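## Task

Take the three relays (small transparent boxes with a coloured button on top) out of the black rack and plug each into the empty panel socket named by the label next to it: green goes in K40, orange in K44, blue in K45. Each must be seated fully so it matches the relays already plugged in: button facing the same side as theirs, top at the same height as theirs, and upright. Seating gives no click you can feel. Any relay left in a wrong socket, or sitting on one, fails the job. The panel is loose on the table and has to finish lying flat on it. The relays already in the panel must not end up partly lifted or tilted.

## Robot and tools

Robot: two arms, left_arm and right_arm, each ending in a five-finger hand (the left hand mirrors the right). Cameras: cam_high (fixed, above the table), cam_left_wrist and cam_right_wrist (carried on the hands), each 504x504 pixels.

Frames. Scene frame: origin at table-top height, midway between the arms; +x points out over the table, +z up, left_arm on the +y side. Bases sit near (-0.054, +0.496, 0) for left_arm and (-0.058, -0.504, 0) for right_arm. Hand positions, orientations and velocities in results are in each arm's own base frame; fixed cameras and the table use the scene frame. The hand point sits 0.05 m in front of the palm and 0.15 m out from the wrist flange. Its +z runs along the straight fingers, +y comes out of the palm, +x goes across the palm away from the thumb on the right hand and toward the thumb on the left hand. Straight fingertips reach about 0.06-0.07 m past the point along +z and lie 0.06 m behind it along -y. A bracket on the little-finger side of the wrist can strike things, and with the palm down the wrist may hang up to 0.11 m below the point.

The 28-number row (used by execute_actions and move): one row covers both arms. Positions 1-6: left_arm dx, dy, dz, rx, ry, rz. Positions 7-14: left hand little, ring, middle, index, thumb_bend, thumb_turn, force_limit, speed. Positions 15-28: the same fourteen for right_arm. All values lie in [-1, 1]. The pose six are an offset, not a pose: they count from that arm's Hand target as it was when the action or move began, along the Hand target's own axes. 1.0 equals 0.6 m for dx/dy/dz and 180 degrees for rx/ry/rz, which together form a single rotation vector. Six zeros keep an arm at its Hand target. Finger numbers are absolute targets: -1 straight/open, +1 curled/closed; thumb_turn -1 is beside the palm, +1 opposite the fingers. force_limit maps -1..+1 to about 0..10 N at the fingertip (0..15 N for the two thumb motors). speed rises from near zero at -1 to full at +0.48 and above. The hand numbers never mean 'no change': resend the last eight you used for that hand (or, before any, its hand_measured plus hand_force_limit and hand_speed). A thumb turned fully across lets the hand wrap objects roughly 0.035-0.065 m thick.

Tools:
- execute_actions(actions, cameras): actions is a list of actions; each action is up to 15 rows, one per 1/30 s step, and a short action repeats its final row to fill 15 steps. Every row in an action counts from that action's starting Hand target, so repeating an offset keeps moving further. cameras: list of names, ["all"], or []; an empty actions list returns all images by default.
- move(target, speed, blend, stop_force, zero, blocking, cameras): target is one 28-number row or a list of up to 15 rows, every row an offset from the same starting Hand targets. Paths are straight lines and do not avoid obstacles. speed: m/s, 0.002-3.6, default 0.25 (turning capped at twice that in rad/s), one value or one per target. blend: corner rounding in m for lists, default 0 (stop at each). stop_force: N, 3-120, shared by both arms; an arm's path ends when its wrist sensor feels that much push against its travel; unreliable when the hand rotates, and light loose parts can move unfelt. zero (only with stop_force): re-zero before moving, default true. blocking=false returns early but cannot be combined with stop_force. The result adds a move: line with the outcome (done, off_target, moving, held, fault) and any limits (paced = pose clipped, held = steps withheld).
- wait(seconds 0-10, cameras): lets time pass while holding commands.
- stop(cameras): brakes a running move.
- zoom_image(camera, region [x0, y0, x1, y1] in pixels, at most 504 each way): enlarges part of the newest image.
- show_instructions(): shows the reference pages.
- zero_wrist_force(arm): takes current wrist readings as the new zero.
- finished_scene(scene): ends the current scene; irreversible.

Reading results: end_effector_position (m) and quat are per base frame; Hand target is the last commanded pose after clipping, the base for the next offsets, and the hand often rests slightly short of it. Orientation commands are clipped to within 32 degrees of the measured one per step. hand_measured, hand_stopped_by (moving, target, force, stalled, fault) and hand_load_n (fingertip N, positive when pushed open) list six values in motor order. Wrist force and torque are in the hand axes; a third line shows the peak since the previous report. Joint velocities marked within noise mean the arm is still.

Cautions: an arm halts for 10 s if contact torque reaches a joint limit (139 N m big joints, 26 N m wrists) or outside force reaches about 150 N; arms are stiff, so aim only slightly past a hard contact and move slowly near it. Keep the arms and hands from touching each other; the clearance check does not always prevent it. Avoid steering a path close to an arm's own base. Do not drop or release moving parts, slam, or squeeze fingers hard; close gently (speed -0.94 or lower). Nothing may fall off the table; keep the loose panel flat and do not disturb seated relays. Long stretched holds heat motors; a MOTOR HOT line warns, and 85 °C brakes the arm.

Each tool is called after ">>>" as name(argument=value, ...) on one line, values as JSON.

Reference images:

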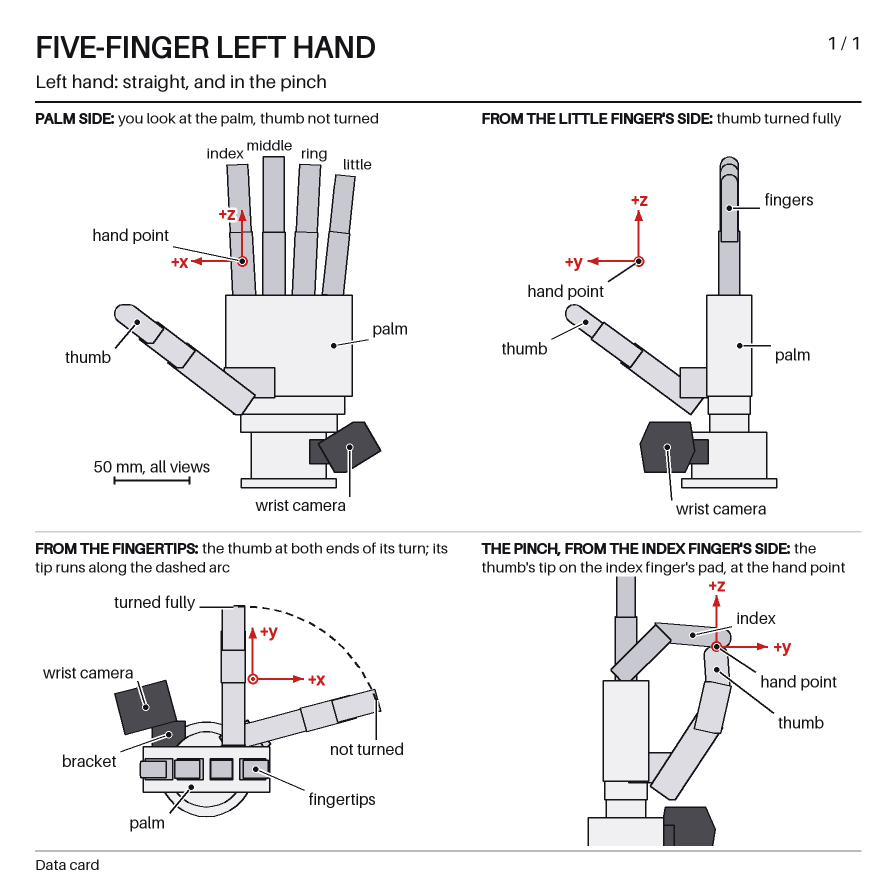

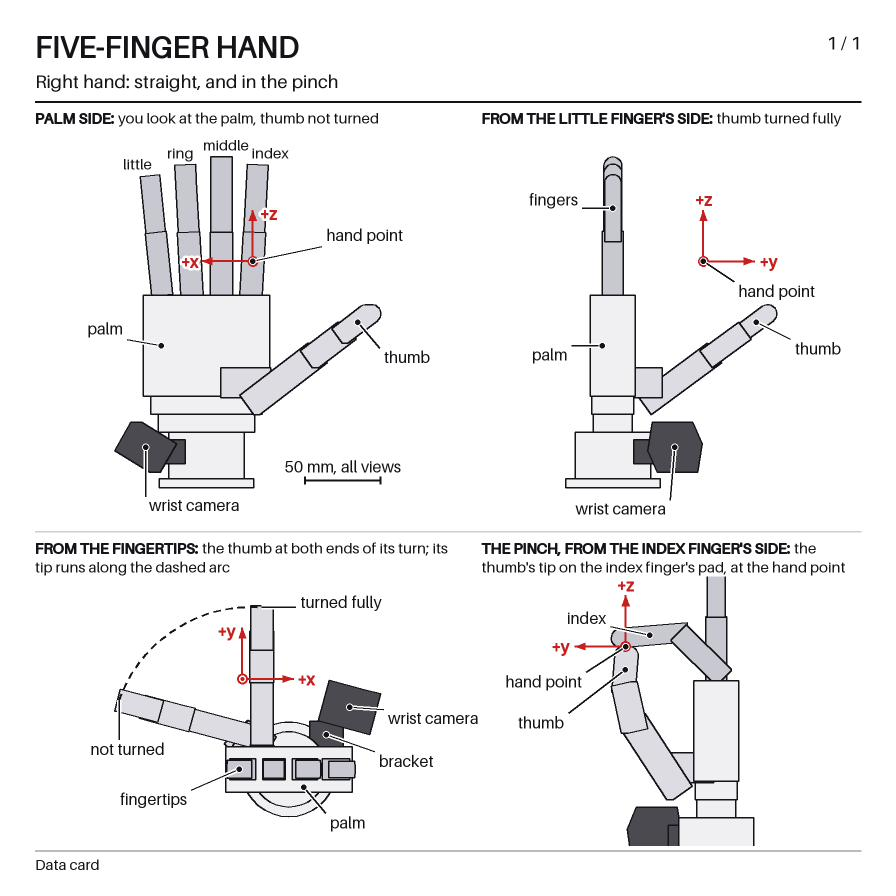

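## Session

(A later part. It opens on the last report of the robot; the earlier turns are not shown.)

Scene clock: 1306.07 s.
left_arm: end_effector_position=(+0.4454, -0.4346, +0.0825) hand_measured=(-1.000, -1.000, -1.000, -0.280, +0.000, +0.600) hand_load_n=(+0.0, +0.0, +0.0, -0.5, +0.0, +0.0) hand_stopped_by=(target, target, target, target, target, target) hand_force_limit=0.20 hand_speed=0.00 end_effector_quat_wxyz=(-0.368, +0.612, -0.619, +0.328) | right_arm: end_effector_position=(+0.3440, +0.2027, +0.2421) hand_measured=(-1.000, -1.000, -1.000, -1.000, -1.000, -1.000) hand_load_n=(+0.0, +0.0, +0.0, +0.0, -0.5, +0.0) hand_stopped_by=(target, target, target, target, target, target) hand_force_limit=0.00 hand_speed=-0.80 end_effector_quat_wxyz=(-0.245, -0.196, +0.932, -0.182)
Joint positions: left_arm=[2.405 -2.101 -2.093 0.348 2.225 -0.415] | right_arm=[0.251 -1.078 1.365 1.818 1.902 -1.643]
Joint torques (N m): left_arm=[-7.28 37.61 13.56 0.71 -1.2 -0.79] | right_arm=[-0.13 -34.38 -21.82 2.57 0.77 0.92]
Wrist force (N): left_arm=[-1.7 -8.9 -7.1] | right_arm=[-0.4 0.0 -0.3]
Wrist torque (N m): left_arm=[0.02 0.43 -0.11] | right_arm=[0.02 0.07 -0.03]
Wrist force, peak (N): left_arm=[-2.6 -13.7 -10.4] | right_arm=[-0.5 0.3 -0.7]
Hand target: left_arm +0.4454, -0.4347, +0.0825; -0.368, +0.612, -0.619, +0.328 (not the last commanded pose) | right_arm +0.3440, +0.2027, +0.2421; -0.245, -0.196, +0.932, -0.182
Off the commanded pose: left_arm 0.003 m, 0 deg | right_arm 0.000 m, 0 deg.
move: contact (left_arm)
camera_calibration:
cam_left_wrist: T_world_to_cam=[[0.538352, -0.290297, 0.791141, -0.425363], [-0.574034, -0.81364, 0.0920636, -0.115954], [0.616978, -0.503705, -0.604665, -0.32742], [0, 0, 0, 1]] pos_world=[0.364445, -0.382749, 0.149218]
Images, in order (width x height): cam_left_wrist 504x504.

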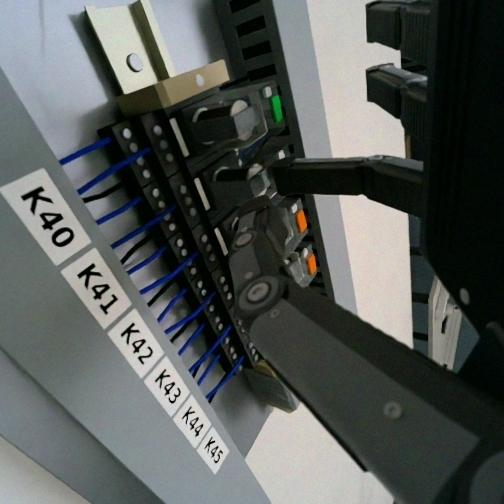

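>>> move(target=[[-0.0014,-0.0214,-0.0129,0,0,0,-1,-1,-1,-0.28,0.0,0.6,0.2,0.0,0,0,0,0,0,0,-1,-1,-1,-1,-1,-1,0,-0.8],[-0.0483,-0.0196,-0.0109,0,0,0,-1,-1,-1,-0.28,0.0,0.6,0.2,0.0,0,0,0,0,0,0,-1,-1,-1,-1,-1,-1,0,-0.8]], speed=0.08)

>>> move(target=[0.0017,0.0256,0.0155,0,0,0,-1,-1,-1,-0.28,0.0,0.6,0.2,0.0,0,0,0,0,0,0,-1,-1,-1,-1,-1,-1,0,-0.8], speed=0.01, stop_force=10, cameras=["cam_left_wrist"])

Scene clock: 1314.87 s.
left_arm: end_effector_position=(+0.4454, -0.4064, +0.0976) hand_measured=(-1.000, -1.000, -1.000, -0.280, +0.000, +0.600) hand_load_n=(+0.0, +0.0, +0.0, +0.0, +0.0, +0.0) hand_stopped_by=(target, target, target, target, target, target) hand_force_limit=0.20 hand_speed=0.00 end_effector_quat_wxyz=(-0.368, +0.612, -0.619, +0.328) | right_arm: end_effector_position=(+0.3440, +0.2027, +0.2421) hand_measured=(-1.000, -1.000, -1.000, -1.000, -1.000, -1.000) hand_load_n=(+0.0, +0.5, +0.0, +0.0, +0.0, +0.0) hand_stopped_by=(target, target, target, target, target, target) hand_force_limit=0.00 hand_speed=-0.80 end_effector_quat_wxyz=(-0.245, -0.196, +0.932, -0.182)
Joint positions: left_arm=[2.451 -2.037 -2.154 0.367 2.189 -0.378] | right_arm=[0.251 -1.078 1.365 1.818 1.902 -1.643]
Joint torques (N m): left_arm=[-4.38 14.98 13.1 1.65 1.75 -1.67] | right_arm=[0.3 -35.42 -22.49 2.57 0.82 1.01]
Wrist force (N): left_arm=[-1.1 -1.0 -0.9] | right_arm=[-0.4 0.1 -0.4]
Wrist torque (N m): left_arm=[-0.06 0.44 -0.07] | right_arm=[0.04 0.07 -0.03]
Wrist force, peak (N): left_arm=[-1.6 -9.6 -7.0] | right_arm=[-0.8 0.3 -0.6]
Hand target: left_arm +0.4453, -0.4064, +0.0975; -0.368, +0.612, -0.619, +0.328 | right_arm +0.3440, +0.2027, +0.2421; -0.245, -0.196, +0.932, -0.182
Off the commanded pose: left_arm 0.000 m, 0 deg | right_arm 0.000 m, 0 deg.
move: done

Scene clock: 1317.33 s.
left_arm: end_effector_position=(+0.4454, -0.4065, +0.0831) hand_measured=(-1.000, -1.000, -1.000, -0.280, +0.000, +0.600) hand_load_n=(+0.0, +0.0, +0.0, -0.5, +0.0, +0.0) hand_stopped_by=(target, target, target, target, target, target) hand_force_limit=0.20 hand_speed=0.00 end_effector_quat_wxyz=(-0.368, +0.612, -0.619, +0.328) | right_arm: end_effector_position=(+0.3440, +0.2027, +0.2421) hand_measured=(-1.000, -1.000, -1.000, -1.000, -1.000, -1.000) hand_load_n=(+0.0, +0.0, +0.0, +0.0, +0.0, +0.0) hand_stopped_by=(target, target, target, target, target, target) hand_force_limit=0.00 hand_speed=-0.80 end_effector_quat_wxyz=(-0.245, -0.196, +0.932, -0.182)
Joint positions: left_arm=[2.451 -2.073 -2.157 0.406 2.189 -0.378] | right_arm=[0.251 -1.078 1.365 1.818 1.902 -1.643]
Joint torques (N m): left_arm=[-6.19 36 8.29 0.04 -0.23 -1.34] | right_arm=[0.03 -35.23 -22.1 2.51 0.87 1.01]
Wrist force (N): left_arm=[-2.1 -9.7 -7.3] | right_arm=[-0.5 0.1 -0.5]
Wrist torque (N m): left_arm=[0.03 0.38 -0.03] | right_arm=[0.05 0.10 -0.03]
Wrist force, peak (N): left_arm=[-3.2 -14.4 -10.6] | right_arm=[-0.8 0.0 -0.6]
Hand target: left_arm +0.4454, -0.4065, +0.0831; -0.368, +0.612, -0.619, +0.328 (not the last commanded pose) | right_arm +0.3440, +0.2027, +0.2421; -0.245, -0.196, +0.932, -0.182
Off the commanded pose: left_arm 0.004 m, 0 deg | right_arm 0.000 m, 0 deg.
move: contact (left_arm)
camera_calibration:
cam_left_wrist: T_world_to_cam=[[0.538154, -0.290135, 0.791336, -0.417579], [-0.574066, -0.813614, 0.0920951, -0.0931294], [0.617122, -0.50384, -0.604406, -0.313043], [0, 0, 0, 1]] pos_world=[0.364445, -0.354649, 0.149817]
Images, in order (width x height): cam_left_wrist 504x504.

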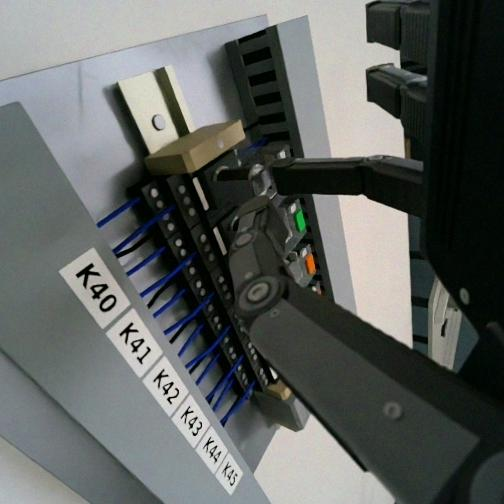

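>>> move(target=[[-0.0008,-0.0114,-0.0069,0,0,0,-1,-1,-1,-0.28,0.0,0.6,0.2,0.0,0,0,0,0,0,0,-1,-1,-1,-1,-1,-1,0,-0.8],[-0.0009,-0.0062,-0.0154,0,0,0,-1,-1,-1,-0.28,0.0,0.6,0.2,0.0,0,0,0,0,0,0,-1,-1,-1,-1,-1,-1,0,-0.8]], speed=0.05)

>>> move(target=[0.0013,0.0199,0.0121,0,0,0,-1,-1,-1,-0.28,0.0,0.6,0.2,0.0,0,0,0,0,0,0,-1,-1,-1,-1,-1,-1,0,-0.8], speed=0.01, stop_force=10)

>>> move(target=[0.0004,0.0071,0.0043,0,0,0,-1,-1,-1,-0.28,0.0,0.6,0.2,0.0,0,0,0,0,0,0,-1,-1,-1,-1,-1,-1,0,-0.8], speed=0.008, stop_force=32)

Scene clock: 1338.37 s.
left_arm: end_effector_position=(+0.4393, -0.4065, +0.0912) hand_measured=(-1.000, -1.000, -1.000, -0.280, +0.000, +0.600) hand_load_n=(+0.5, +0.0, +0.0, +0.0, +0.0, +0.0) hand_stopped_by=(target, target, target, target, target, target) hand_force_limit=0.20 hand_speed=0.00 end_effector_quat_wxyz=(-0.368, +0.612, -0.618, +0.328) end_effector_velocity=(+0.003, -0.001, +0.001) end_effector_angular_velocity=(-0.001, -0.002, -0.003) | right_arm: end_effector_position=(+0.3440, +0.2027, +0.2421) hand_measured=(-1.000, -1.000, -1.000, -1.000, -1.000, -1.000) hand_load_n=(+0.0, +0.0, +0.0, +0.0, +0.0, +0.0) hand_stopped_by=(target, target, target, target, target, target) hand_force_limit=0.00 hand_speed=-0.80 end_effector_quat_wxyz=(-0.245, -0.196, +0.932, -0.182)
Joint positions: left_arm=[2.442 -2.047 -2.166 0.385 2.196 -0.385] | right_arm=[0.251 -1.078 1.365 1.818 1.902 -1.643]
Joint velocities: left_arm=[0.003 -0.002 0.007 0 -0.005 0.006] | right_arm=[within noise]
Joint torques (N m): left_arm=[10.42 14.83 18.88 2.78 -0.37 2.03] | right_arm=[-0.24 -34.49 -22.48 2.66 0.78 1]
Wrist force (N): left_arm=[-1.0 -1.1 -0.7] | right_arm=[-0.5 -0.1 -0.4]
Wrist torque (N m): left_arm=[-0.08 0.42 -0.05] | right_arm=[0.01 0.08 -0.03]
Wrist force, peak (N): left_arm=[-2.2 -10.1 -7.2] | right_arm=[-0.6 0.1 -0.8]
Hand target: left_arm +0.4394, -0.4065, +0.0911; -0.368, +0.612, -0.619, +0.328 | right_arm +0.3440, +0.2027, +0.2421; -0.245, -0.196, +0.932, -0.182
Off the commanded pose: left_arm 0.000 m, 0 deg | right_arm 0.000 m, 0 deg.
move: done

Scene clock: 1340.17 s.
left_arm: end_effector_position=(+0.4394, -0.4065, +0.0833) hand_measured=(-1.000, -1.000, -1.000, -0.280, +0.000, +0.600) hand_load_n=(+0.0, +0.0, +0.0, -0.5, +0.0, +0.0) hand_stopped_by=(target, target, target, target, target, target) hand_force_limit=0.20 hand_speed=0.00 end_effector_quat_wxyz=(-0.368, +0.612, -0.618, +0.328) | right_arm: end_effector_position=(+0.3440, +0.2027, +0.2421) hand_measured=(-1.000, -1.000, -1.000, -1.000, -1.000, -1.000) hand_load_n=(+0.0, +0.0, +0.0, +0.0, +0.0, +0.0) hand_stopped_by=(target, target, target, target, target, target) hand_force_limit=0.00 hand_speed=-0.80 end_effector_quat_wxyz=(-0.245, -0.196, +0.932, -0.182)
Joint positions: left_arm=[2.442 -2.067 -2.168 0.407 2.196 -0.385] | right_arm=[0.251 -1.078 1.365 1.818 1.902 -1.643]
Joint torques (N m): left_arm=[9.39 37.03 5.4 -0.54 -0.55 2.08] | right_arm=[-0.57 -35.11 -21.95 2.59 0.84 1.07]
Wrist force (N): left_arm=[-2.0 -9.1 -7.1] | right_arm=[-0.3 -0.1 -0.5]
Wrist torque (N m): left_arm=[0.00 0.39 -0.05] | right_arm=[0.01 0.06 -0.02]
Wrist force, peak (N): left_arm=[-2.7 -13.3 -10.2] | right_arm=[-0.8 0.0 -0.4]
Hand target: left_arm +0.4394, -0.4065, +0.0833; -0.368, +0.612, -0.618, +0.328 (not the last commanded pose) | right_arm +0.3440, +0.2027, +0.2421; -0.245, -0.196, +0.932, -0.182
Off the commanded pose: left_arm 0.006 m, 0 deg | right_arm 0.000 m, 0 deg.
move: contact (left_arm)

Scene clock: 1341.57 s.
left_arm: end_effector_position=(+0.4395, -0.4066, +0.0816) hand_measured=(-1.000, -1.000, -1.000, -0.280, +0.000, +0.600) hand_load_n=(+0.0, +0.0, +0.0, -11.0, +0.0, +0.0) hand_stopped_by=(target, target, target, target, target, target) hand_force_limit=0.20 hand_speed=0.00 end_effector_quat_wxyz=(-0.368, +0.612, -0.618, +0.329) | right_arm: end_effector_position=(+0.3440, +0.2027, +0.2421) hand_measured=(-1.000, -1.000, -1.000, -1.000, -1.000, -1.000) hand_load_n=(+0.0, +0.0, +0.0, +0.0, +0.0, +0.0) hand_stopped_by=(target, target, target, target, target, target) hand_force_limit=0.00 hand_speed=-0.80 end_effector_quat_wxyz=(-0.245, -0.196, +0.932, -0.182)
Joint positions: left_arm=[2.443 -2.072 -2.168 0.413 2.196 -0.385] | right_arm=[0.251 -1.078 1.365 1.818 1.902 -1.643]
Joint torques (N m): left_arm=[8.71 21.32 9.47 -6.72 -1.06 2.16] | right_arm=[-0.06 -35.11 -22.16 2.62 0.86 1.14]
Wrist force (N): left_arm=[-5.2 -31.1 -30.5] | right_arm=[-0.6 0.0 -0.3]
Wrist torque (N m): left_arm=[0.33 0.29 0.01] | right_arm=[0.02 0.09 -0.03]
Wrist force, peak (N): left_arm=[-6.2 -35.5 -34.5] | right_arm=[-0.7 -0.1 -0.7]
Hand target: left_arm +0.4395, -0.4066, +0.0816; -0.368, +0.612, -0.618, +0.329 (not the last commanded pose) | right_arm +0.3440, +0.2027, +0.2421; -0.245, -0.196, +0.932, -0.182
Off the commanded pose: left_arm 0.003 m, 0 deg | right_arm 0.000 m, 0 deg.
move: contact (left_arm)

>>> move(target=[-0.0018,-0.0271,-0.0164,0,0,0,-1,-1,-1,-0.28,0.0,0.6,0.2,0.0,0,0,0,0,0,0,-1,-1,-1,-1,-1,-1,0,-0.8], speed=0.08)

>>> move(target=[[0,0,0,0,0,0,-1,-1,-1,-0.1,-0.95,0.6,0.0,0.2,0,0,0,0,0,0,-1,-1,-1,-1,-1,-1,0,-0.8],[0.0048,-0.0460,0.0752,0,0,0,-1,-1,-1,-0.1,-0.95,0.6,0.0,0.2,0,0,0,0,0,0,-1,-1,-1,-1,-1,-1,0,-0.8],[0.0072,-0.0100,0.0970,0,0,0,-1,-1,-1,-0.1,-0.95,0.6,0.0,0.2,0,0,0,0,0,0,-1,-1,-1,-1,-1,-1,0,-0.8]], speed=0.12, cameras=["cam_left_wrist"])

>>> zoom_image(camera="cam_left_wrist", region=[150, 150, 290, 290])

Scene clock: 1353.37 s.
left_arm: end_effector_position=(+0.4395, -0.4066, +0.1007) hand_measured=(-1.000, -1.000, -1.000, -0.280, +0.000, +0.600) hand_load_n=(+0.0, +0.0, +0.0, +0.0, +0.0, +0.0) hand_stopped_by=(target, target, target, target, target, target) hand_force_limit=0.20 hand_speed=0.00 end_effector_quat_wxyz=(-0.368, +0.612, -0.618, +0.329) | right_arm: end_effector_position=(+0.3440, +0.2027, +0.2421) hand_measured=(-1.000, -1.000, -1.000, -1.000, -1.000, -1.000) hand_load_n=(+0.0, +0.0, +0.0, +0.0, +0.0, +0.0) hand_stopped_by=(target, target, target, target, target, target) hand_force_limit=0.00 hand_speed=-0.80 end_effector_quat_wxyz=(-0.245, -0.196, +0.932, -0.182)
Joint positions: left_arm=[2.443 -2.024 -2.163 0.361 2.196 -0.385] | right_arm=[0.251 -1.078 1.365 1.818 1.902 -1.643]
Joint torques (N m): left_arm=[5.83 16.25 11.6 4.11 1.28 0.16] | right_arm=[-0.18 -35.77 -21.9 2.59 0.84 1.08]
Wrist force (N): left_arm=[-1.9 -0.5 -0.5] | right_arm=[-0.5 0.2 -0.5]
Wrist torque (N m): left_arm=[0.00 0.57 -0.15] | right_arm=[0.06 0.08 -0.02]
Wrist force, peak (N): left_arm=[-5.2 -31.6 -30.5] | right_arm=[-0.6 0.1 -0.7]
Hand target: left_arm +0.4395, -0.4065, +0.1006; -0.368, +0.612, -0.618, +0.329 | right_arm +0.3440, +0.2027, +0.2421; -0.245, -0.196, +0.932, -0.182
Off the commanded pose: left_arm 0.000 m, 0 deg | right_arm 0.000 m, 0 deg.
move: done

Scene clock: 1355.63 s.
left_arm: end_effector_position=(+0.4925, -0.4085, +0.0757) hand_measured=(-1.000, -1.000, -1.000, -0.100, -0.950, +0.600) hand_load_n=(+0.0, +0.0, +0.0, -0.5, +0.0, +0.0) hand_stopped_by=(target, target, target, target, target, target) hand_force_limit=0.00 hand_speed=0.20 end_effector_quat_wxyz=(-0.368, +0.612, -0.618, +0.328) | right_arm: end_effector_position=(+0.3440, +0.2027, +0.2421) hand_measured=(-1.000, -1.000, -1.000, -1.000, -1.000, -1.000) hand_load_n=(+0.0, +0.0, +0.0, +0.0, +0.0, +0.0) hand_stopped_by=(target, target, target, target, target, target) hand_force_limit=0.00 hand_speed=-0.80 end_effector_quat_wxyz=(-0.245, -0.196, +0.932, -0.182)
Joint positions: left_arm=[2.51 -2.137 -2.067 0.406 2.143 -0.334] | right_arm=[0.251 -1.078 1.365 1.818 1.902 -1.643]
Joint torques (N m): left_arm=[-6.21 23.91 21.32 3.83 -0.31 2.08] | right_arm=[-0.19 -35.49 -21.2 2.54 0.85 1.18]
Wrist force (N): left_arm=[-1.7 -0.6 -0.5] | right_arm=[-0.4 -0.1 -0.3]
Wrist torque (N m): left_arm=[-0.01 0.53 -0.11] | right_arm=[0.01 0.07 -0.03]
Wrist force, peak (N): left_arm=[-1.9 -1.7 -1.4] | right_arm=[-0.8 0.1 -0.4]
Hand target: left_arm +0.4925, -0.4085, +0.0756; -0.368, +0.612, -0.618, +0.329 | right_arm +0.3440, +0.2027, +0.2421; -0.245, -0.196, +0.932, -0.182
Off the commanded pose: left_arm 0.000 m, 0 deg | right_arm 0.000 m, 0 deg.
move: done
camera_calibration:
cam_left_wrist: T_world_to_cam=[[0.537624, -0.289632, 0.79188, -0.43722], [-0.57405, -0.813618, 0.0921524, -0.0669624], [0.617598, -0.504122, -0.603684, -0.348], [0, 0, 0, 1]] pos_world=[0.411544, -0.356549, 0.142315]
Images, in order (width x height): cam_left_wrist 504x504.

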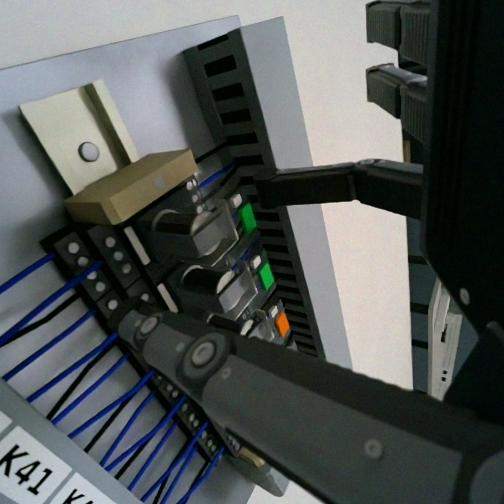

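Scaled by 3.600.

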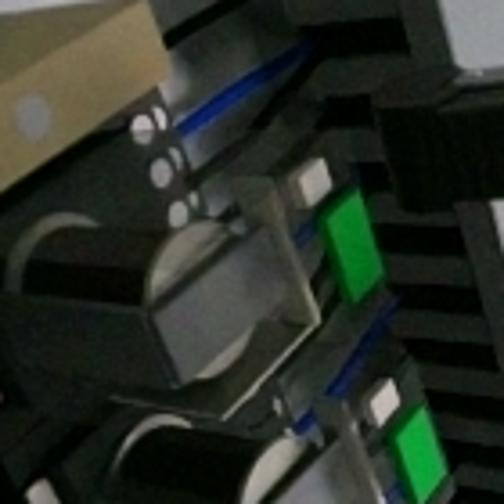

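>>> move(target=[-0.0023,-0.0350,-0.0212,0,0,0,-1,-1,-1,-0.1,-0.95,0.6,0.0,0.2,0,0,0,0,0,0,-1,-1,-1,-1,-1,-1,0,-0.8], speed=0.12)

>>> move(target=[[0,0,0,0,0,0,-1,-1,-1,-0.28,0.0,0.6,0.2,0.0,0,0,0,0,0,0,-1,-1,-1,-1,-1,-1,0,-0.8],[-0.0037,0.0409,-0.0672,0,0,0,-1,-1,-1,-0.28,0.0,0.6,0.2,0.0,0,0,0,0,0,0,-1,-1,-1,-1,-1,-1,0,-0.8]], speed=0.12)

>>> move(target=[0.0019,0.0285,0.0172,0,0,0,-1,-1,-1,-0.28,0.0,0.6,0.2,0.0,0,0,0,0,0,0,-1,-1,-1,-1,-1,-1,0,-0.8], speed=0.01, stop_force=10)

>>> move(target=[0.0005,0.0074,0.0045,0,0,0,-1,-1,-1,-0.28,0.0,0.6,0.2,0.0,0,0,0,0,0,0,-1,-1,-1,-1,-1,-1,0,-0.8], speed=0.008, stop_force=34)

Scene clock: 1379.63 s.
left_arm: end_effector_position=(+0.4924, -0.4084, +0.1003) hand_measured=(-1.000, -1.000, -1.000, -0.100, -0.950, +0.600) hand_load_n=(+0.0, +0.0, +0.0, +0.0, +0.0, +0.0) hand_stopped_by=(target, target, target, target, target, target) hand_force_limit=0.00 hand_speed=0.20 end_effector_quat_wxyz=(-0.368, +0.612, -0.618, +0.329) | right_arm: end_effector_position=(+0.3440, +0.2027, +0.2421) hand_measured=(-1.000, -1.000, -1.000, -1.000, -1.000, -1.000) hand_load_n=(+0.0, +0.0, +0.0, +0.0, +0.0, +0.0) hand_stopped_by=(target, target, target, target, target, target) hand_force_limit=0.00 hand_speed=-0.80 end_effector_quat_wxyz=(-0.245, -0.196, +0.932, -0.182)
Joint positions: left_arm=[2.51 -2.081 -2.063 0.345 2.143 -0.334] | right_arm=[0.251 -1.078 1.365 1.818 1.902 -1.643]
Joint torques (N m): left_arm=[-8.5 19.33 10.68 4.14 -0.2 -1.3] | right_arm=[0.26 -35.12 -22.31 2.56 0.89 1.08]
Wrist force (N): left_arm=[-1.7 -0.3 -0.7] | right_arm=[-0.4 -0.1 -0.3]
Wrist torque (N m): left_arm=[0.04 0.53 -0.13] | right_arm=[0.01 0.06 -0.03]
Wrist force, peak (N): left_arm=[-1.8 -1.4 -0.9] | right_arm=[-0.9 0.2 -0.6]
Hand target: left_arm +0.4924, -0.4084, +0.1002; -0.368, +0.612, -0.618, +0.329 | right_arm +0.3440, +0.2027, +0.2421; -0.245, -0.196, +0.932, -0.182
Off the commanded pose: left_arm 0.000 m, 0 deg | right_arm 0.000 m, 0 deg.
move: done

Scene clock: 1381.47 s.
left_arm: end_effector_position=(+0.4452, -0.4072, +0.1001) hand_measured=(-1.000, -1.000, -1.000, -0.280, +0.000, +0.600) hand_load_n=(+0.0, +0.0, -0.5, +0.0, +0.0, +0.0) hand_stopped_by=(target, target, target, target, target, target) hand_force_limit=0.20 hand_speed=0.00 end_effector_quat_wxyz=(-0.368, +0.612, -0.618, +0.329) | right_arm: end_effector_position=(+0.3440, +0.2027, +0.2421) hand_measured=(-1.000, -1.000, -1.000, -1.000, -1.000, -1.000) hand_load_n=(+0.0, +0.0, +0.0, +0.0, +0.0, +0.5) hand_stopped_by=(target, target, target, target, target, target) hand_force_limit=0.00 hand_speed=-0.80 end_effector_quat_wxyz=(-0.245, -0.196, +0.932, -0.182)
Joint positions: left_arm=[2.45 -2.032 -2.152 0.361 2.19 -0.379] | right_arm=[0.251 -1.078 1.365 1.818 1.902 -1.643]
Joint torques (N m): left_arm=[0.95 17.29 10.07 0.53 0.1 1.54] | right_arm=[0.37 -35.82 -22.08 2.61 0.81 1.15]
Wrist force (N): left_arm=[-2.0 -0.7 -0.7] | right_arm=[-0.4 0.4 -0.6]
Wrist torque (N m): left_arm=[-0.03 0.57 -0.17] | right_arm=[0.09 0.08 -0.02]
Wrist force, peak (N): left_arm=[-1.9 -0.2 -1.4] | right_arm=[-0.8 -0.2 -0.5]
Hand target: left_arm +0.4452, -0.4071, +0.1000; -0.368, +0.612, -0.618, +0.329 | right_arm +0.3440, +0.2027, +0.2421; -0.245, -0.196, +0.932, -0.182
Off the commanded pose: left_arm 0.000 m, 0 deg | right_arm 0.000 m, 0 deg.
move: done

Scene clock: 1384.23 s.
left_arm: end_effector_position=(+0.4452, -0.4072, +0.0828) hand_measured=(-1.000, -1.000, -1.000, -0.280, +0.000, +0.600) hand_load_n=(+0.0, +0.0, +0.0, +0.0, +0.0, +0.0) hand_stopped_by=(target, target, target, target, target, target) hand_force_limit=0.20 hand_speed=0.00 end_effector_quat_wxyz=(-0.368, +0.612, -0.618, +0.329) | right_arm: end_effector_position=(+0.3440, +0.2027, +0.2421) hand_measured=(-1.000, -1.000, -1.000, -1.000, -1.000, -1.000) hand_load_n=(+0.0, +0.0, +0.0, +0.0, +0.0, +0.0) hand_stopped_by=(target, target, target, target, target, target) hand_force_limit=0.00 hand_speed=-0.80 end_effector_quat_wxyz=(-0.245, -0.196, +0.932, -0.182)
Joint positions: left_arm=[2.45 -2.075 -2.156 0.407 2.19 -0.379] | right_arm=[0.251 -1.078 1.365 1.818 1.902 -1.643]
Joint torques (N m): left_arm=[-2.18 35.76 15.45 1.41 -1.38 -0.42] | right_arm=[0.42 -35.94 -22.25 2.48 0.91 1.09]
Wrist force (N): left_arm=[-2.7 -9.3 -6.6] | right_arm=[-0.5 0.0 -0.3]
Wrist torque (N m): left_arm=[0.01 0.54 -0.13] | right_arm=[0.02 0.09 -0.04]
Wrist force, peak (N): left_arm=[-3.3 -13.2 -9.5] | right_arm=[-0.6 0.2 -0.7]
Hand target: left_arm +0.4452, -0.4072, +0.0828; -0.368, +0.612, -0.618, +0.329 (not the last commanded pose) | right_arm +0.3440, +0.2027, +0.2421; -0.245, -0.196, +0.932, -0.182
Off the commanded pose: left_arm 0.003 m, 0 deg | right_arm 0.000 m, 0 deg.
move: contact (left_arm)

Scene clock: 1385.57 s.
left_arm: end_effector_position=(+0.4454, -0.4073, +0.0811) hand_measured=(-1.000, -1.000, -1.000, -0.280, +0.000, +0.600) hand_load_n=(+0.0, +0.0, +0.0, -1.5, +0.0, +0.0) hand_stopped_by=(target, target, target, target, target, target) hand_force_limit=0.20 hand_speed=0.00 end_effector_quat_wxyz=(-0.368, +0.612, -0.618, +0.329) | right_arm: end_effector_position=(+0.3440, +0.2027, +0.2421) hand_measured=(-1.000, -1.000, -1.000, -1.000, -1.000, -1.000) hand_load_n=(+0.0, +0.0, +0.0, +0.0, +0.0, +0.0) hand_stopped_by=(target, target, target, target, target, target) hand_force_limit=0.00 hand_speed=-0.80 end_effector_quat_wxyz=(-0.245, -0.196, +0.932, -0.182)
Joint positions: left_arm=[2.45 -2.08 -2.156 0.413 2.19 -0.379] | right_arm=[0.251 -1.078 1.365 1.818 1.902 -1.643]
Joint torques (N m): left_arm=[-2.93 18 5.02 -7.41 -4.04 0.04] | right_arm=[-0.4 -35.99 -21.84 2.54 0.77 1.14]
Wrist force (N): left_arm=[-7.1 -34.9 -26.9] | right_arm=[-0.5 0.2 -0.5]
Wrist torque (N m): left_arm=[0.49 0.40 -0.09] | right_arm=[0.05 0.08 -0.02]
Wrist force, peak (N): left_arm=[-7.9 -40.6 -31.5] | right_arm=[-0.7 0.3 -0.6]
Hand target: left_arm +0.4454, -0.4073, +0.0810; -0.368, +0.612, -0.618, +0.329 (not the last commanded pose) | right_arm +0.3440, +0.2027, +0.2421; -0.245, -0.196, +0.932, -0.182
Off the commanded pose: left_arm 0.004 m, 0 deg | right_arm 0.000 m, 0 deg.
move: contact (left_arm)

>>> move(target=[-0.0019,-0.0285,-0.0172,0,0,0,-1,-1,-1,-0.28,0.0,0.6,0.2,0.0,0,0,0,0,0,0,-1,-1,-1,-1,-1,-1,0,-0.8], speed=0.08)

>>> move(target=[[0,0,0,0,0,0,-1,-1,-1,-0.1,-0.95,0.6,0.0,0.2,0,0,0,0,0,0,-1,-1,-1,-1,-1,-1,0,-0.8],[-0.0028,-0.0427,-0.0258,0,0,0,-1,-1,-1,-0.1,-0.95,0.6,0.0,0.2,0,0,0,0,0,0,-1,-1,-1,-1,-1,-1,0,-0.8],[-0.5210,-0.0652,0.0659,-0.00069,-0.01093,-0.00659,-1,-1,-1,-0.1,-0.95,0.6,0.0,0.2,0,0,0,0,0,0,-1,-1,-1,-1,-1,-1,0,-0.8],[-0.5140,0.0468,0.1335,-0.00069,-0.01093,-0.00659,-1,-1,-1,-0.1,-0.95,0.6,0.0,0.2,0,0,0,0,0,0,-1,-1,-1,-1,-1,-1,0,-0.8]], blend=[0,0.02,0.02,0], speed=[0.1,0.15,0.35,0.12], cameras=["cam_left_wrist"])

>>> zoom_image(camera="cam_left_wrist", region=[150, 150, 290, 290])

Scene clock: 1414.43 s.
left_arm: end_effector_position=(+0.4453, -0.4073, +0.1012) hand_measured=(-1.000, -1.000, -1.000, -0.280, +0.000, +0.600) hand_load_n=(+0.0, +0.0, +0.0, +0.0, +0.0, +0.0) hand_stopped_by=(target, target, target, target, target, target) hand_force_limit=0.20 hand_speed=0.00 end_effector_quat_wxyz=(-0.368, +0.612, -0.618, +0.329) | right_arm: end_effector_position=(+0.3440, +0.2027, +0.2421) hand_measured=(-1.000, -1.000, -1.000, -1.000, -1.000, -1.000) hand_load_n=(+0.0, +0.0, +0.0, +0.0, +0.0, +0.0) hand_stopped_by=(target, target, target, target, target, target) hand_force_limit=0.00 hand_speed=-0.80 end_effector_quat_wxyz=(-0.245, -0.196, +0.932, -0.182)
Joint positions: left_arm=[2.45 -2.03 -2.152 0.359 2.19 -0.379] | right_arm=[0.251 -1.078 1.365 1.818 1.902 -1.643]
Joint torques (N m): left_arm=[6.52 17.76 11.9 3.93 1.93 0.46] | right_arm=[-0.47 -35.64 -21.97 2.48 0.84 1.07]
Wrist force (N): left_arm=[-2.1 -0.9 -0.7] | right_arm=[-0.5 0.2 -0.4]
Wrist torque (N m): left_arm=[-0.06 0.59 -0.18] | right_arm=[0.06 0.08 -0.03]
Wrist force, peak (N): left_arm=[-7.1 -35.4 -27.1] | right_arm=[-0.7 0.2 -0.7]
Hand target: left_arm +0.4453, -0.4072, +0.1010; -0.368, +0.612, -0.618, +0.329 | right_arm +0.3440, +0.2027, +0.2421; -0.245, -0.196, +0.932, -0.182
Off the commanded pose: left_arm 0.000 m, 0 deg | right_arm 0.000 m, 0 deg.
move: done

Scene clock: 1417.53 s.
left_arm: end_effector_position=(+0.4935, -0.0948, +0.0521) hand_measured=(-1.000, -1.000, -1.000, -0.100, -0.950, +0.600) hand_load_n=(+0.0, +0.0, +0.0, +0.0, +0.0, -0.5) hand_stopped_by=(target, target, target, target, target, target) hand_force_limit=0.00 hand_speed=0.20 end_effector_quat_wxyz=(-0.374, +0.624, -0.606, +0.322) | right_arm: end_effector_position=(+0.3440, +0.2027, +0.2421) hand_measured=(-1.000, -1.000, -1.000, -1.000, -1.000, -1.000) hand_load_n=(+0.0, +0.0, +0.0, +0.0, +0.0, +0.0) hand_stopped_by=(target, target, target, target, target, target) hand_force_limit=0.00 hand_speed=-0.80 end_effector_quat_wxyz=(-0.245, -0.196, +0.932, -0.182)
Joint positions: left_arm=[3.304 -2.058 -2.55 0.927 1.509 0.097] | right_arm=[0.251 -1.078 1.365 1.818 1.902 -1.643]
Joint torques (N m): left_arm=[-5.62 8.04 2.97 4.36 -0.45 -2.09] | right_arm=[-0.23 -36.49 -22.34 2.6 0.92 1.18]
Wrist force (N): left_arm=[-1.6 -0.8 -0.7] | right_arm=[-0.4 0.1 -0.4]
Wrist torque (N m): left_arm=[-0.05 0.49 -0.07] | right_arm=[0.03 0.07 -0.03]
Wrist force, peak (N): left_arm=[-4.1 -1.7 -0.8] | right_arm=[-0.8 0.0 -0.6]
Hand target: left_arm +0.4935, -0.0948, +0.0520; -0.374, +0.624, -0.606, +0.322 | right_arm +0.3440, +0.2027, +0.2421; -0.245, -0.196, +0.932, -0.182
Off the commanded pose: left_arm 0.000 m, 0 deg | right_arm 0.000 m, 0 deg.
move: done; blend cut to 0.015 m at target 2
camera_calibration:
cam_left_wrist: T_world_to_cam=[[0.548115, -0.267114, 0.792604, -0.331235], [-0.540997, -0.835933, 0.0924035, 0.172557], [0.637881, -0.479444, -0.602695, -0.212515], [0, 0, 0, 1]] pos_world=[0.410467, -0.0461206, 0.118512]
Images, in order (width x height): cam_left_wrist 504x504.

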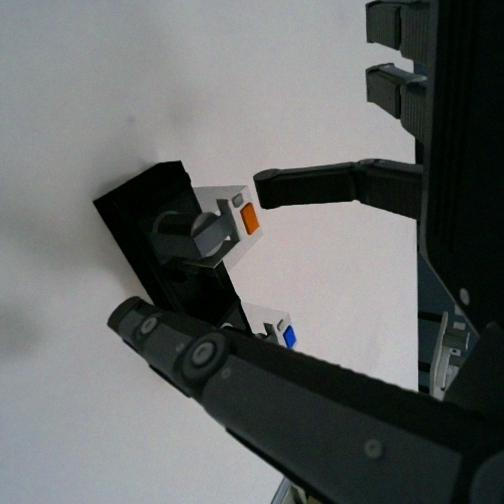

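Scaled by 3.600.

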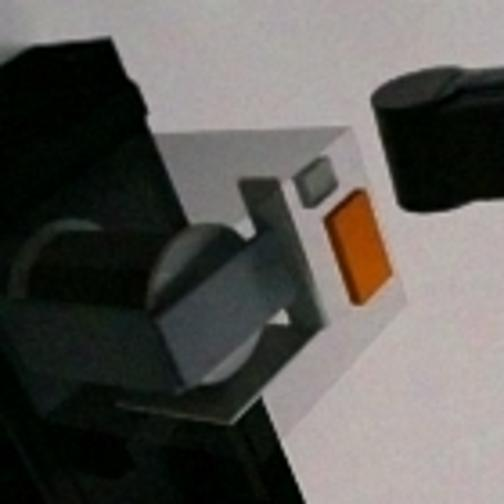

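>>> move(target=[0.0029,0.0227,0.0154,0,0,0,-1,-1,-1,-0.05,-0.75,0.6,0.0,-0.6,0,0,0,0,0,0,-1,-1,-1,-1,-1,-1,0,-0.8], speed=0.025, stop_force=4)

>>> move(target=[0,0,0,0,0,0,-1,-1,-1,0.078,-0.75,0.6,-0.2,-0.93,0,0,0,0,0,0,-1,-1,-1,-1,-1,-1,0,-0.8], speed=0.01)

>>> move(target=[0,0,0,0,0,0,-1,-1,-1,0.078,-0.2,0.6,-0.6,-0.93,0,0,0,0,0,0,-1,-1,-1,-1,-1,-1,0,-0.8], speed=0.01, cameras=["cam_left_wrist"])

>>> zoom_image(camera="cam_left_wrist", region=[140, 150, 320, 330])

Scene clock: 1430.83 s.
left_arm: end_effector_position=(+0.4945, -0.0957, +0.0355) hand_measured=(-1.000, -1.000, -1.000, -0.050, -0.750, +0.600) hand_load_n=(+0.0, +0.0, +0.0, +0.0, +0.0, +0.0) hand_stopped_by=(target, target, target, target, target, target) hand_force_limit=0.00 hand_speed=-0.60 end_effector_quat_wxyz=(-0.374, +0.624, -0.606, +0.322) | right_arm: end_effector_position=(+0.3440, +0.2027, +0.2421) hand_measured=(-1.000, -1.000, -1.000, -1.000, -1.000, -1.000) hand_load_n=(+0.0, +0.0, +0.0, +0.0, +0.0, +0.0) hand_stopped_by=(target, target, target, target, target, target) hand_force_limit=0.00 hand_speed=-0.80 end_effector_quat_wxyz=(-0.245, -0.196, +0.932, -0.182)
Joint positions: left_arm=[3.301 -2.128 -2.543 0.989 1.512 0.096] | right_arm=[0.251 -1.078 1.365 1.818 1.902 -1.643]
Joint torques (N m): left_arm=[2.66 35.79 -2.67 0.99 -1.13 -0.25] | right_arm=[0.16 -36.27 -21.82 2.48 0.82 1.18]
Wrist force (N): left_arm=[-1.8 -0.9 -0.9] | right_arm=[-0.5 0.1 -0.2]
Wrist torque (N m): left_arm=[-0.04 0.52 -0.09] | right_arm=[0.03 0.08 -0.03]
Wrist force, peak (N): left_arm=[-1.9 -1.1 -0.8] | right_arm=[-1.0 -0.1 -0.6]
Hand target: left_arm +0.4945, -0.0956, +0.0355; -0.374, +0.624, -0.606, +0.322 | right_arm +0.3440, +0.2027, +0.2421; -0.245, -0.196, +0.932, -0.182
Off the commanded pose: left_arm 0.000 m, 0 deg | right_arm 0.000 m, 0 deg.
move: done

Scene clock: 1431.73 s.
left_arm: end_effector_position=(+0.4945, -0.0957, +0.0355) hand_measured=(-1.000, -1.000, -1.000, +0.078, -0.750, +0.600) hand_load_n=(+0.0, +0.0, +0.0, +0.0, +0.0, +0.0) hand_stopped_by=(target, target, target, target, target, target) hand_force_limit=-0.20 hand_speed=-0.93 end_effector_quat_wxyz=(-0.374, +0.624, -0.606, +0.322) | right_arm: end_effector_position=(+0.3440, +0.2027, +0.2421) hand_measured=(-1.000, -1.000, -1.000, -1.000, -1.000, -1.000) hand_load_n=(+0.0, +0.0, +0.0, +0.0, +0.0, +0.0) hand_stopped_by=(target, target, target, target, target, target) hand_force_limit=0.00 hand_speed=-0.80 end_effector_quat_wxyz=(-0.245, -0.196, +0.932, -0.182)
Joint positions: left_arm=[3.301 -2.128 -2.543 0.989 1.512 0.096] | right_arm=[0.251 -1.078 1.365 1.818 1.902 -1.643]
Joint torques (N m): left_arm=[5.05 35.04 -2.82 1.34 -1.14 1.57] | right_arm=[-0.43 -36.23 -21.89 2.51 0.83 1.09]
Wrist force (N): left_arm=[-1.8 -1.0 -0.6] | right_arm=[-0.4 -0.2 -0.4]
Wrist torque (N m): left_arm=[-0.07 0.54 -0.09] | right_arm=[0.00 0.07 -0.03]
Wrist force, peak (N): left_arm=[-2.0 -1.1 -0.7] | right_arm=[-0.7 0.2 -0.6]
Hand target: left_arm +0.4945, -0.0956, +0.0355; -0.374, +0.624, -0.606, +0.322 | right_arm +0.3440, +0.2027, +0.2421; -0.245, -0.196, +0.932, -0.182
Off the commanded pose: left_arm 0.000 m, 0 deg | right_arm 0.000 m, 0 deg.
move: done

Scene clock: 1434.13 s.
left_arm: end_effector_position=(+0.4945, -0.0956, +0.0355) hand_measured=(-1.000, -1.000, -1.000, +0.078, -0.532, +0.600) hand_load_n=(+0.0, +0.0, +0.0, +3.0, +3.5, +0.0) hand_stopped_by=(target, target, target, target, force, target) hand_force_limit=-0.60 hand_speed=-0.93 end_effector_quat_wxyz=(-0.374, +0.624, -0.606, +0.322) | right_arm: end_effector_position=(+0.3440, +0.2027, +0.2421) hand_measured=(-1.000, -1.000, -1.000, -1.000, -1.000, -1.000) hand_load_n=(+0.0, +0.0, +0.0, +0.0, +0.0, +0.0) hand_stopped_by=(target, target, target, target, target, target) hand_force_limit=0.00 hand_speed=-0.80 end_effector_quat_wxyz=(-0.245, -0.196, +0.932, -0.182)
Joint positions: left_arm=[3.301 -2.128 -2.543 0.989 1.512 0.096] | right_arm=[0.251 -1.078 1.365 1.818 1.902 -1.643]
Joint torques (N m): left_arm=[4.07 35.12 -2.82 2.05 -0.92 1.95] | right_arm=[0.26 -36.52 -22.22 2.6 0.91 1.11]
Wrist force (N): left_arm=[-1.7 -0.9 -0.5] | right_arm=[-0.6 0.0 -0.5]
Wrist torque (N m): left_arm=[-0.04 0.54 -0.10] | right_arm=[0.04 0.10 -0.04]
Wrist force, peak (N): left_arm=[-2.1 -1.1 -0.7] | right_arm=[-0.6 0.2 -0.9]
Hand target: left_arm +0.4945, -0.0956, +0.0355; -0.374, +0.624, -0.606, +0.322 | right_arm +0.3440, +0.2027, +0.2421; -0.245, -0.196, +0.932, -0.182
Off the commanded pose: left_arm 0.000 m, 0 deg | right_arm 0.000 m, 0 deg.
move: done
camera_calibration:
cam_left_wrist: T_world_to_cam=[[0.548101, -0.267135, 0.792606, -0.318941], [-0.541011, -0.835926, 0.0923828, 0.173878], [0.637881, -0.479444, -0.602695, -0.223529], [0, 0, 0, 1]] pos_world=[0.411467, -0.0470206, 0.102012]
Images, in order (width x height): cam_left_wrist 504x504.

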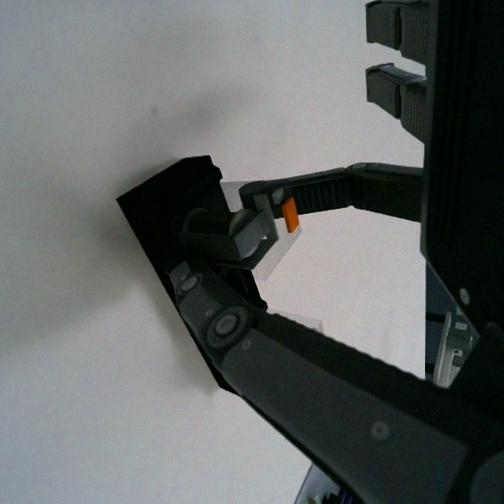

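Scaled by 2.800.

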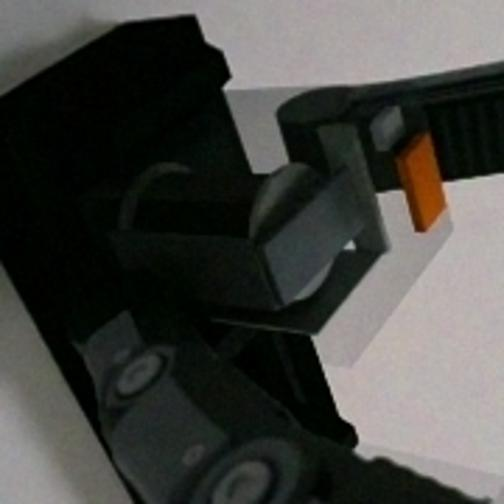

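>>> move(target=[0,0,0,0,0,0,-1,-1,-1,0.078,-0.18,0.6,0.2,-0.93,0,0,0,0,0,0,-1,-1,-1,-1,-1,-1,0,-0.8], speed=0.01)

>>> move(target=[-0.0024,-0.0356,-0.0215,0,0,0,-1,-1,-1,0.078,-0.18,0.6,0.2,-0.93,0,0,0,0,0,0,-1,-1,-1,-1,-1,-1,0,-0.8], speed=0.03, cameras=["cam_left_wrist"])

>>> zoom_image(camera="cam_left_wrist", region=[225, 180, 305, 260])

>>> zoom_image(camera="cam_left_wrist", region=[160, 180, 240, 260])

Scene clock: 1444.00 s.
left_arm: end_effector_position=(+0.4945, -0.0956, +0.0355) hand_measured=(-1.000, -1.000, -1.000, +0.078, -0.508, +0.600) hand_load_n=(+0.0, +0.0, +0.0, +8.5, +8.5, +0.5) hand_stopped_by=(target, target, target, target, force, target) hand_force_limit=0.20 hand_speed=-0.93 end_effector_quat_wxyz=(-0.374, +0.624, -0.606, +0.322) | right_arm: end_effector_position=(+0.3440, +0.2027, +0.2421) hand_measured=(-1.000, -1.000, -1.000, -1.000, -1.000, -1.000) hand_load_n=(+0.0, +0.0, +0.0, +0.0, +0.0, +0.0) hand_stopped_by=(target, target, target, target, target, target) hand_force_limit=0.00 hand_speed=-0.80 end_effector_quat_wxyz=(-0.245, -0.196, +0.932, -0.182)
Joint positions: left_arm=[3.301 -2.128 -2.543 0.989 1.512 0.096] | right_arm=[0.251 -1.078 1.365 1.818 1.902 -1.643]
Joint torques (N m): left_arm=[4.82 33.22 -1.15 2.81 -0.68 1.94] | right_arm=[0.38 -36.47 -22.06 2.6 0.74 1.22]
Wrist force (N): left_arm=[-1.5 -2.9 -1.8] | right_arm=[-0.4 0.1 -0.5]
Wrist torque (N m): left_arm=[-0.12 0.50 -0.06] | right_arm=[0.04 0.07 -0.02]
Wrist force, peak (N): left_arm=[-1.5 -3.0 -1.9] | right_arm=[-0.9 0.2 -0.6]
Hand target: left_arm +0.4945, -0.0956, +0.0355; -0.374, +0.624, -0.606, +0.322 | right_arm +0.3440, +0.2027, +0.2421; -0.245, -0.196, +0.932, -0.182
Off the commanded pose: left_arm 0.000 m, 0 deg | right_arm 0.000 m, 0 deg.
move: done

Scene clock: 1445.17 s.
left_arm: end_effector_position=(+0.4944, -0.0955, +0.0605) hand_measured=(-1.000, -1.000, -1.000, +0.078, -0.508, +0.600) hand_load_n=(+0.0, +0.0, +0.0, +9.5, +8.5, +0.5) hand_stopped_by=(target, target, target, target, force, target) hand_force_limit=0.20 hand_speed=-0.93 end_effector_quat_wxyz=(-0.374, +0.624, -0.606, +0.322) | right_arm: end_effector_position=(+0.3440, +0.2027, +0.2421) hand_measured=(-1.000, -1.000, -1.000, -1.000, -1.000, -1.000) hand_load_n=(+0.0, +0.0, +0.0, +0.0, +0.0, +0.0) hand_stopped_by=(target, target, target, target, target, target) hand_force_limit=0.00 hand_speed=-0.80 end_effector_quat_wxyz=(-0.245, -0.196, +0.932, -0.182)
Joint positions: left_arm=[3.301 -2.023 -2.548 0.89 1.512 0.096] | right_arm=[0.251 -1.078 1.365 1.818 1.902 -1.643]
Joint torques (N m): left_arm=[7.66 8.35 4.71 4.36 -0.62 2.09] | right_arm=[-0.17 -36.38 -21.59 2.48 0.86 1.24]
Wrist force (N): left_arm=[-1.6 -0.4 -0.3] | right_arm=[-0.5 0.0 -0.7]
Wrist torque (N m): left_arm=[-0.04 0.50 -0.10] | right_arm=[0.03 0.10 -0.03]
Wrist force, peak (N): left_arm=[-1.7 -2.5 -1.6] | right_arm=[-0.8 0.1 -0.5]
Hand target: left_arm +0.4944, -0.0955, +0.0605; -0.374, +0.624, -0.606, +0.322 | right_arm +0.3440, +0.2027, +0.2421; -0.245, -0.196, +0.932, -0.182
Off the commanded pose: left_arm 0.000 m, 0 deg | right_arm 0.000 m, 0 deg.
move: done
camera_calibration:
cam_left_wrist: T_world_to_cam=[[0.548028, -0.267247, 0.792619, -0.33857], [-0.541083, -0.835891, 0.0922751, 0.171673], [0.637883, -0.479442, -0.602695, -0.208239], [0, 0, 0, 1]] pos_world=[0.411267, -0.0468205, 0.127012]
Images, in order (width x height): cam_left_wrist 504x504.

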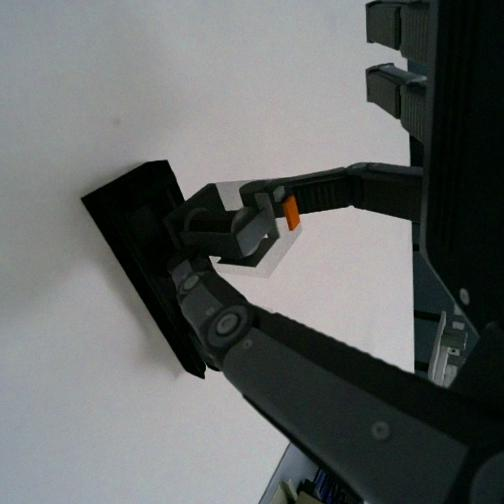

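Scaled by 6.300.

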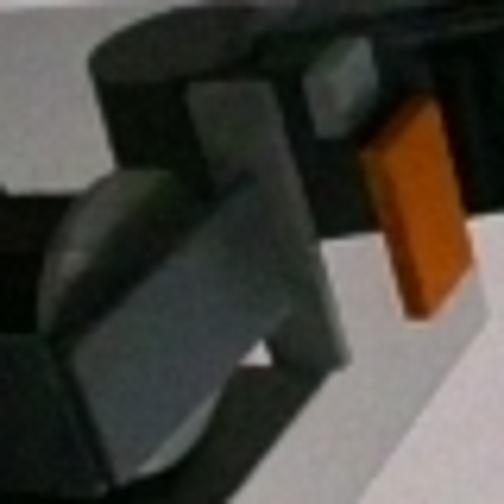

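Scaled by 6.300.

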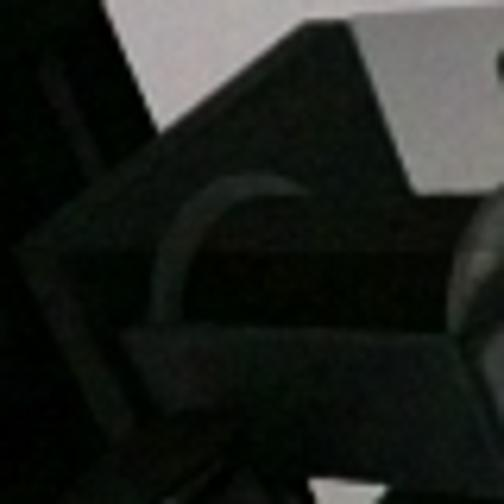

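>>> move(target=[[-0.0062,-0.0999,-0.0602,0,0,0,-1,-1,-1,0.078,-0.18,0.6,0.2,-0.93,0,0,0,0,0,0,-1,-1,-1,-1,-1,-1,0,-0.8],[0.7040,-0.1096,-0.1170,0.00069,0.01109,0.00667,-1,-1,-1,0.078,-0.18,0.6,0.2,-0.93,0,0,0,0,0,0,-1,-1,-1,-1,-1,-1,0,-0.8],[0.7085,-0.0382,-0.0741,0.0103,0.0049,0.0158,-1,-1,-1,0.078,-0.18,0.6,0.2,-0.93,0,0,0,0,0,0,-1,-1,-1,-1,-1,-1,0,-0.8]], blend=[0.02,0.02,0], speed=[0.15,0.25,0.1], cameras=["cam_left_wrist"])

>>> zoom_image(camera="cam_left_wrist", region=[140, 150, 320, 330])

Scene clock: 1478.80 s.
left_arm: end_effector_position=(+0.4935, -0.5231, +0.0809) hand_measured=(-1.000, -1.000, -1.000, +0.078, -0.508, +0.600) hand_load_n=(+0.0, +0.0, +0.0, +9.5, +8.0, +0.5) hand_stopped_by=(target, target, target, target, force, target) hand_force_limit=0.20 hand_speed=-0.93 end_effector_quat_wxyz=(-0.388, +0.600, -0.619, +0.327) | right_arm: end_effector_position=(+0.3440, +0.2027, +0.2421) hand_measured=(-1.000, -1.000, -1.000, -1.000, -1.000, -1.000) hand_load_n=(+0.0, +0.0, +0.0, +0.0, +0.0, +0.0) hand_stopped_by=(target, target, target, target, target, target) hand_force_limit=0.00 hand_speed=-0.80 end_effector_quat_wxyz=(-0.245, -0.196, +0.932, -0.182)
Joint positions: left_arm=[2.333 -2.263 -1.78 0.184 2.309 -0.43] | right_arm=[0.251 -1.078 1.365 1.818 1.902 -1.643]
Joint torques (N m): left_arm=[7.58 39.01 16.85 2.7 0.05 -2.02] | right_arm=[0.13 -37.13 -21.78 2.5 0.9 1.17]
Wrist force (N): left_arm=[-1.8 -0.5 -0.4] | right_arm=[-0.6 -0.1 -0.3]
Wrist torque (N m): left_arm=[-0.03 0.56 -0.14] | right_arm=[0.00 0.10 -0.04]
Wrist force, peak (N): left_arm=[-3.5 -1.6 -0.9] | right_arm=[-0.7 0.1 -0.7]
Hand target: left_arm +0.4936, -0.5231, +0.0808; -0.388, +0.600, -0.618, +0.327 | right_arm +0.3440, +0.2027, +0.2421; -0.245, -0.196, +0.932, -0.182
Off the commanded pose: left_arm 0.000 m, 0 deg | right_arm 0.000 m, 0 deg.
move: done
camera_calibration:
cam_left_wrist: T_world_to_cam=[[0.51388, -0.317703, 0.796864, -0.478421], [-0.576469, -0.815795, 0.0465012, -0.156499], [0.635304, -0.483263, -0.602366, -0.401223], [0, 0, 0, 1]] pos_world=[0.410533, -0.473563, 0.146831]
Images, in order (width x height): cam_left_wrist 504x504.

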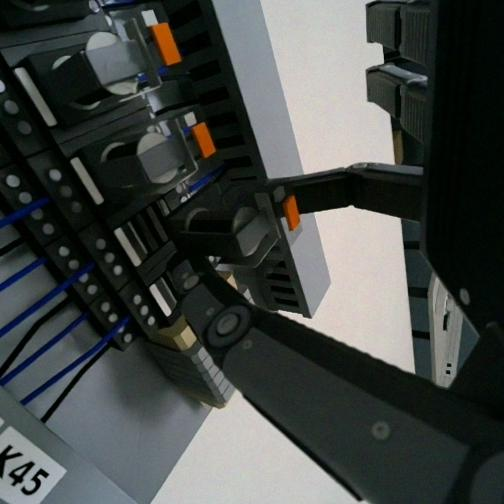

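Scaled by 2.800.

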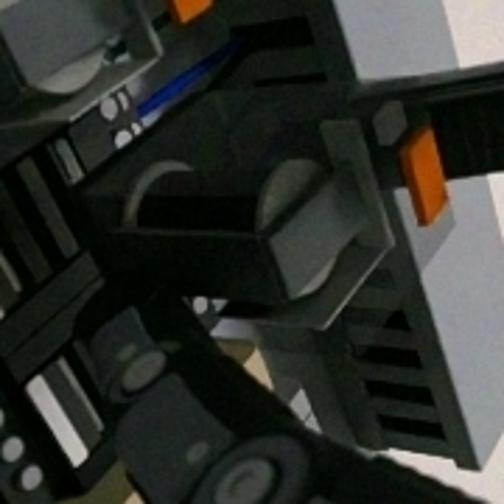

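>>> move(target=[0.0015,0.0222,0.0113,0,0,0,-1,-1,-1,0.078,-0.18,0.6,0.2,-0.93,0,0,0,0,0,0,-1,-1,-1,-1,-1,-1,0,-0.8], speed=0.03, stop_force=5)

>>> move(target=[0.0013,0.01305,0.00725,0,0,0,-1,-1,-1,0.078,-0.18,0.6,0.2,-0.93,0,0,0,0,0,0,-1,-1,-1,-1,-1,-1,0,-0.8], speed=0.007, stop_force=5, cameras=["cam_left_wrist"])

Scene clock: 1492.60 s.
left_arm: end_effector_position=(+0.4930, -0.5227, +0.0659) hand_measured=(-1.000, -1.000, -1.000, +0.078, -0.508, +0.600) hand_load_n=(+0.0, +0.0, +0.0, +9.5, +8.5, +0.0) hand_stopped_by=(target, target, target, target, force, target) hand_force_limit=0.20 hand_speed=-0.93 end_effector_quat_wxyz=(-0.388, +0.600, -0.618, +0.327) | right_arm: end_effector_position=(+0.3440, +0.2027, +0.2421) hand_measured=(-1.000, -1.000, -1.000, -1.000, -1.000, -1.000) hand_load_n=(+0.0, -0.5, +0.0, +0.0, +0.0, -0.5) hand_stopped_by=(target, target, target, target, target, target) hand_force_limit=0.00 hand_speed=-0.80 end_effector_quat_wxyz=(-0.245, -0.196, +0.932, -0.182)
Joint positions: left_arm=[2.333 -2.29 -1.783 0.215 2.309 -0.431] | right_arm=[0.251 -1.078 1.365 1.818 1.902 -1.643]
Joint torques (N m): left_arm=[-8.41 52.18 22.91 0.39 1.71 0.82] | right_arm=[-0.1 -36.91 -21.82 2.42 0.9 1.16]
Wrist force (N): left_arm=[-2.0 -0.6 -0.3] | right_arm=[-0.5 -0.1 -0.5]
Wrist torque (N m): left_arm=[-0.06 0.60 -0.14] | right_arm=[0.01 0.09 -0.03]
Wrist force, peak (N): left_arm=[-2.1 -0.4 -0.2] | right_arm=[-0.8 0.1 -0.7]
Hand target: left_arm +0.4930, -0.5227, +0.0659; -0.388, +0.600, -0.618, +0.327 | right_arm +0.3440, +0.2027, +0.2421; -0.245, -0.196, +0.932, -0.182
Off the commanded pose: left_arm 0.000 m, 0 deg | right_arm 0.000 m, 0 deg.
move: done

Scene clock: 1494.30 s.
left_arm: end_effector_position=(+0.4930, -0.5227, +0.0614) hand_measured=(-1.000, -1.000, -1.000, +0.078, -0.508, +0.600) hand_load_n=(+0.0, -0.5, +0.0, +7.5, +8.5, +1.0) hand_stopped_by=(target, target, target, target, force, target) hand_force_limit=0.20 hand_speed=-0.93 end_effector_quat_wxyz=(-0.388, +0.600, -0.618, +0.327) | right_arm: end_effector_position=(+0.3440, +0.2027, +0.2421) hand_measured=(-1.000, -1.000, -1.000, -1.000, -1.000, -1.000) hand_load_n=(+0.0, +0.0, +0.0, +0.5, +0.0, +0.0) hand_stopped_by=(target, target, target, target, target, target) hand_force_limit=0.00 hand_speed=-0.80 end_effector_quat_wxyz=(-0.245, -0.196, +0.932, -0.182)
Joint positions: left_arm=[2.333 -2.299 -1.783 0.224 2.309 -0.431] | right_arm=[0.251 -1.078 1.365 1.818 1.902 -1.643]
Joint torques (N m): left_arm=[-3.33 50.77 12.27 0.32 1.72 1.97] | right_arm=[0.03 -37.08 -21.96 2.55 0.88 1.11]
Wrist force (N): left_arm=[-1.6 -3.1 -3.4] | right_arm=[-0.6 0.1 -0.5]
Wrist torque (N m): left_arm=[-0.19 0.57 -0.11] | right_arm=[0.04 0.11 -0.04]
Wrist force, peak (N): left_arm=[-1.8 -6.0 -5.3] | right_arm=[-0.9 0.2 -0.6]
Hand target: left_arm +0.4930, -0.5227, +0.0614; -0.388, +0.600, -0.618, +0.327 (not the last commanded pose) | right_arm +0.3440, +0.2027, +0.2421; -0.245, -0.196, +0.932, -0.182
Off the commanded pose: left_arm 0.005 m, 0 deg | right_arm 0.000 m, 0 deg.
move: contact (left_arm)
camera_calibration:
cam_left_wrist: T_world_to_cam=[[0.513851, -0.317452, 0.796983, -0.46235], [-0.576346, -0.815875, 0.04662, -0.155576], [0.635439, -0.483294, -0.6022, -0.412501], [0, 0, 0, 1]] pos_world=[0.410032, -0.473063, 0.12733]
Images, in order (width x height): cam_left_wrist 504x504.

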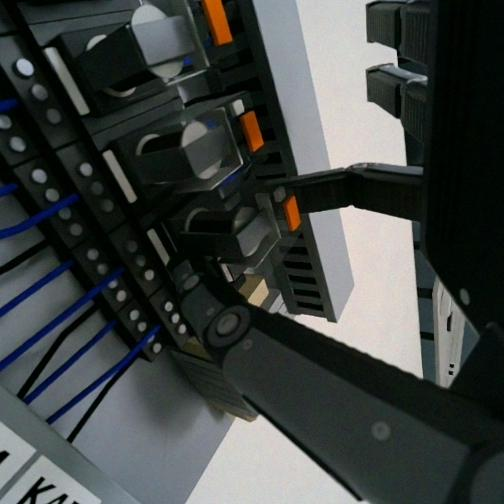

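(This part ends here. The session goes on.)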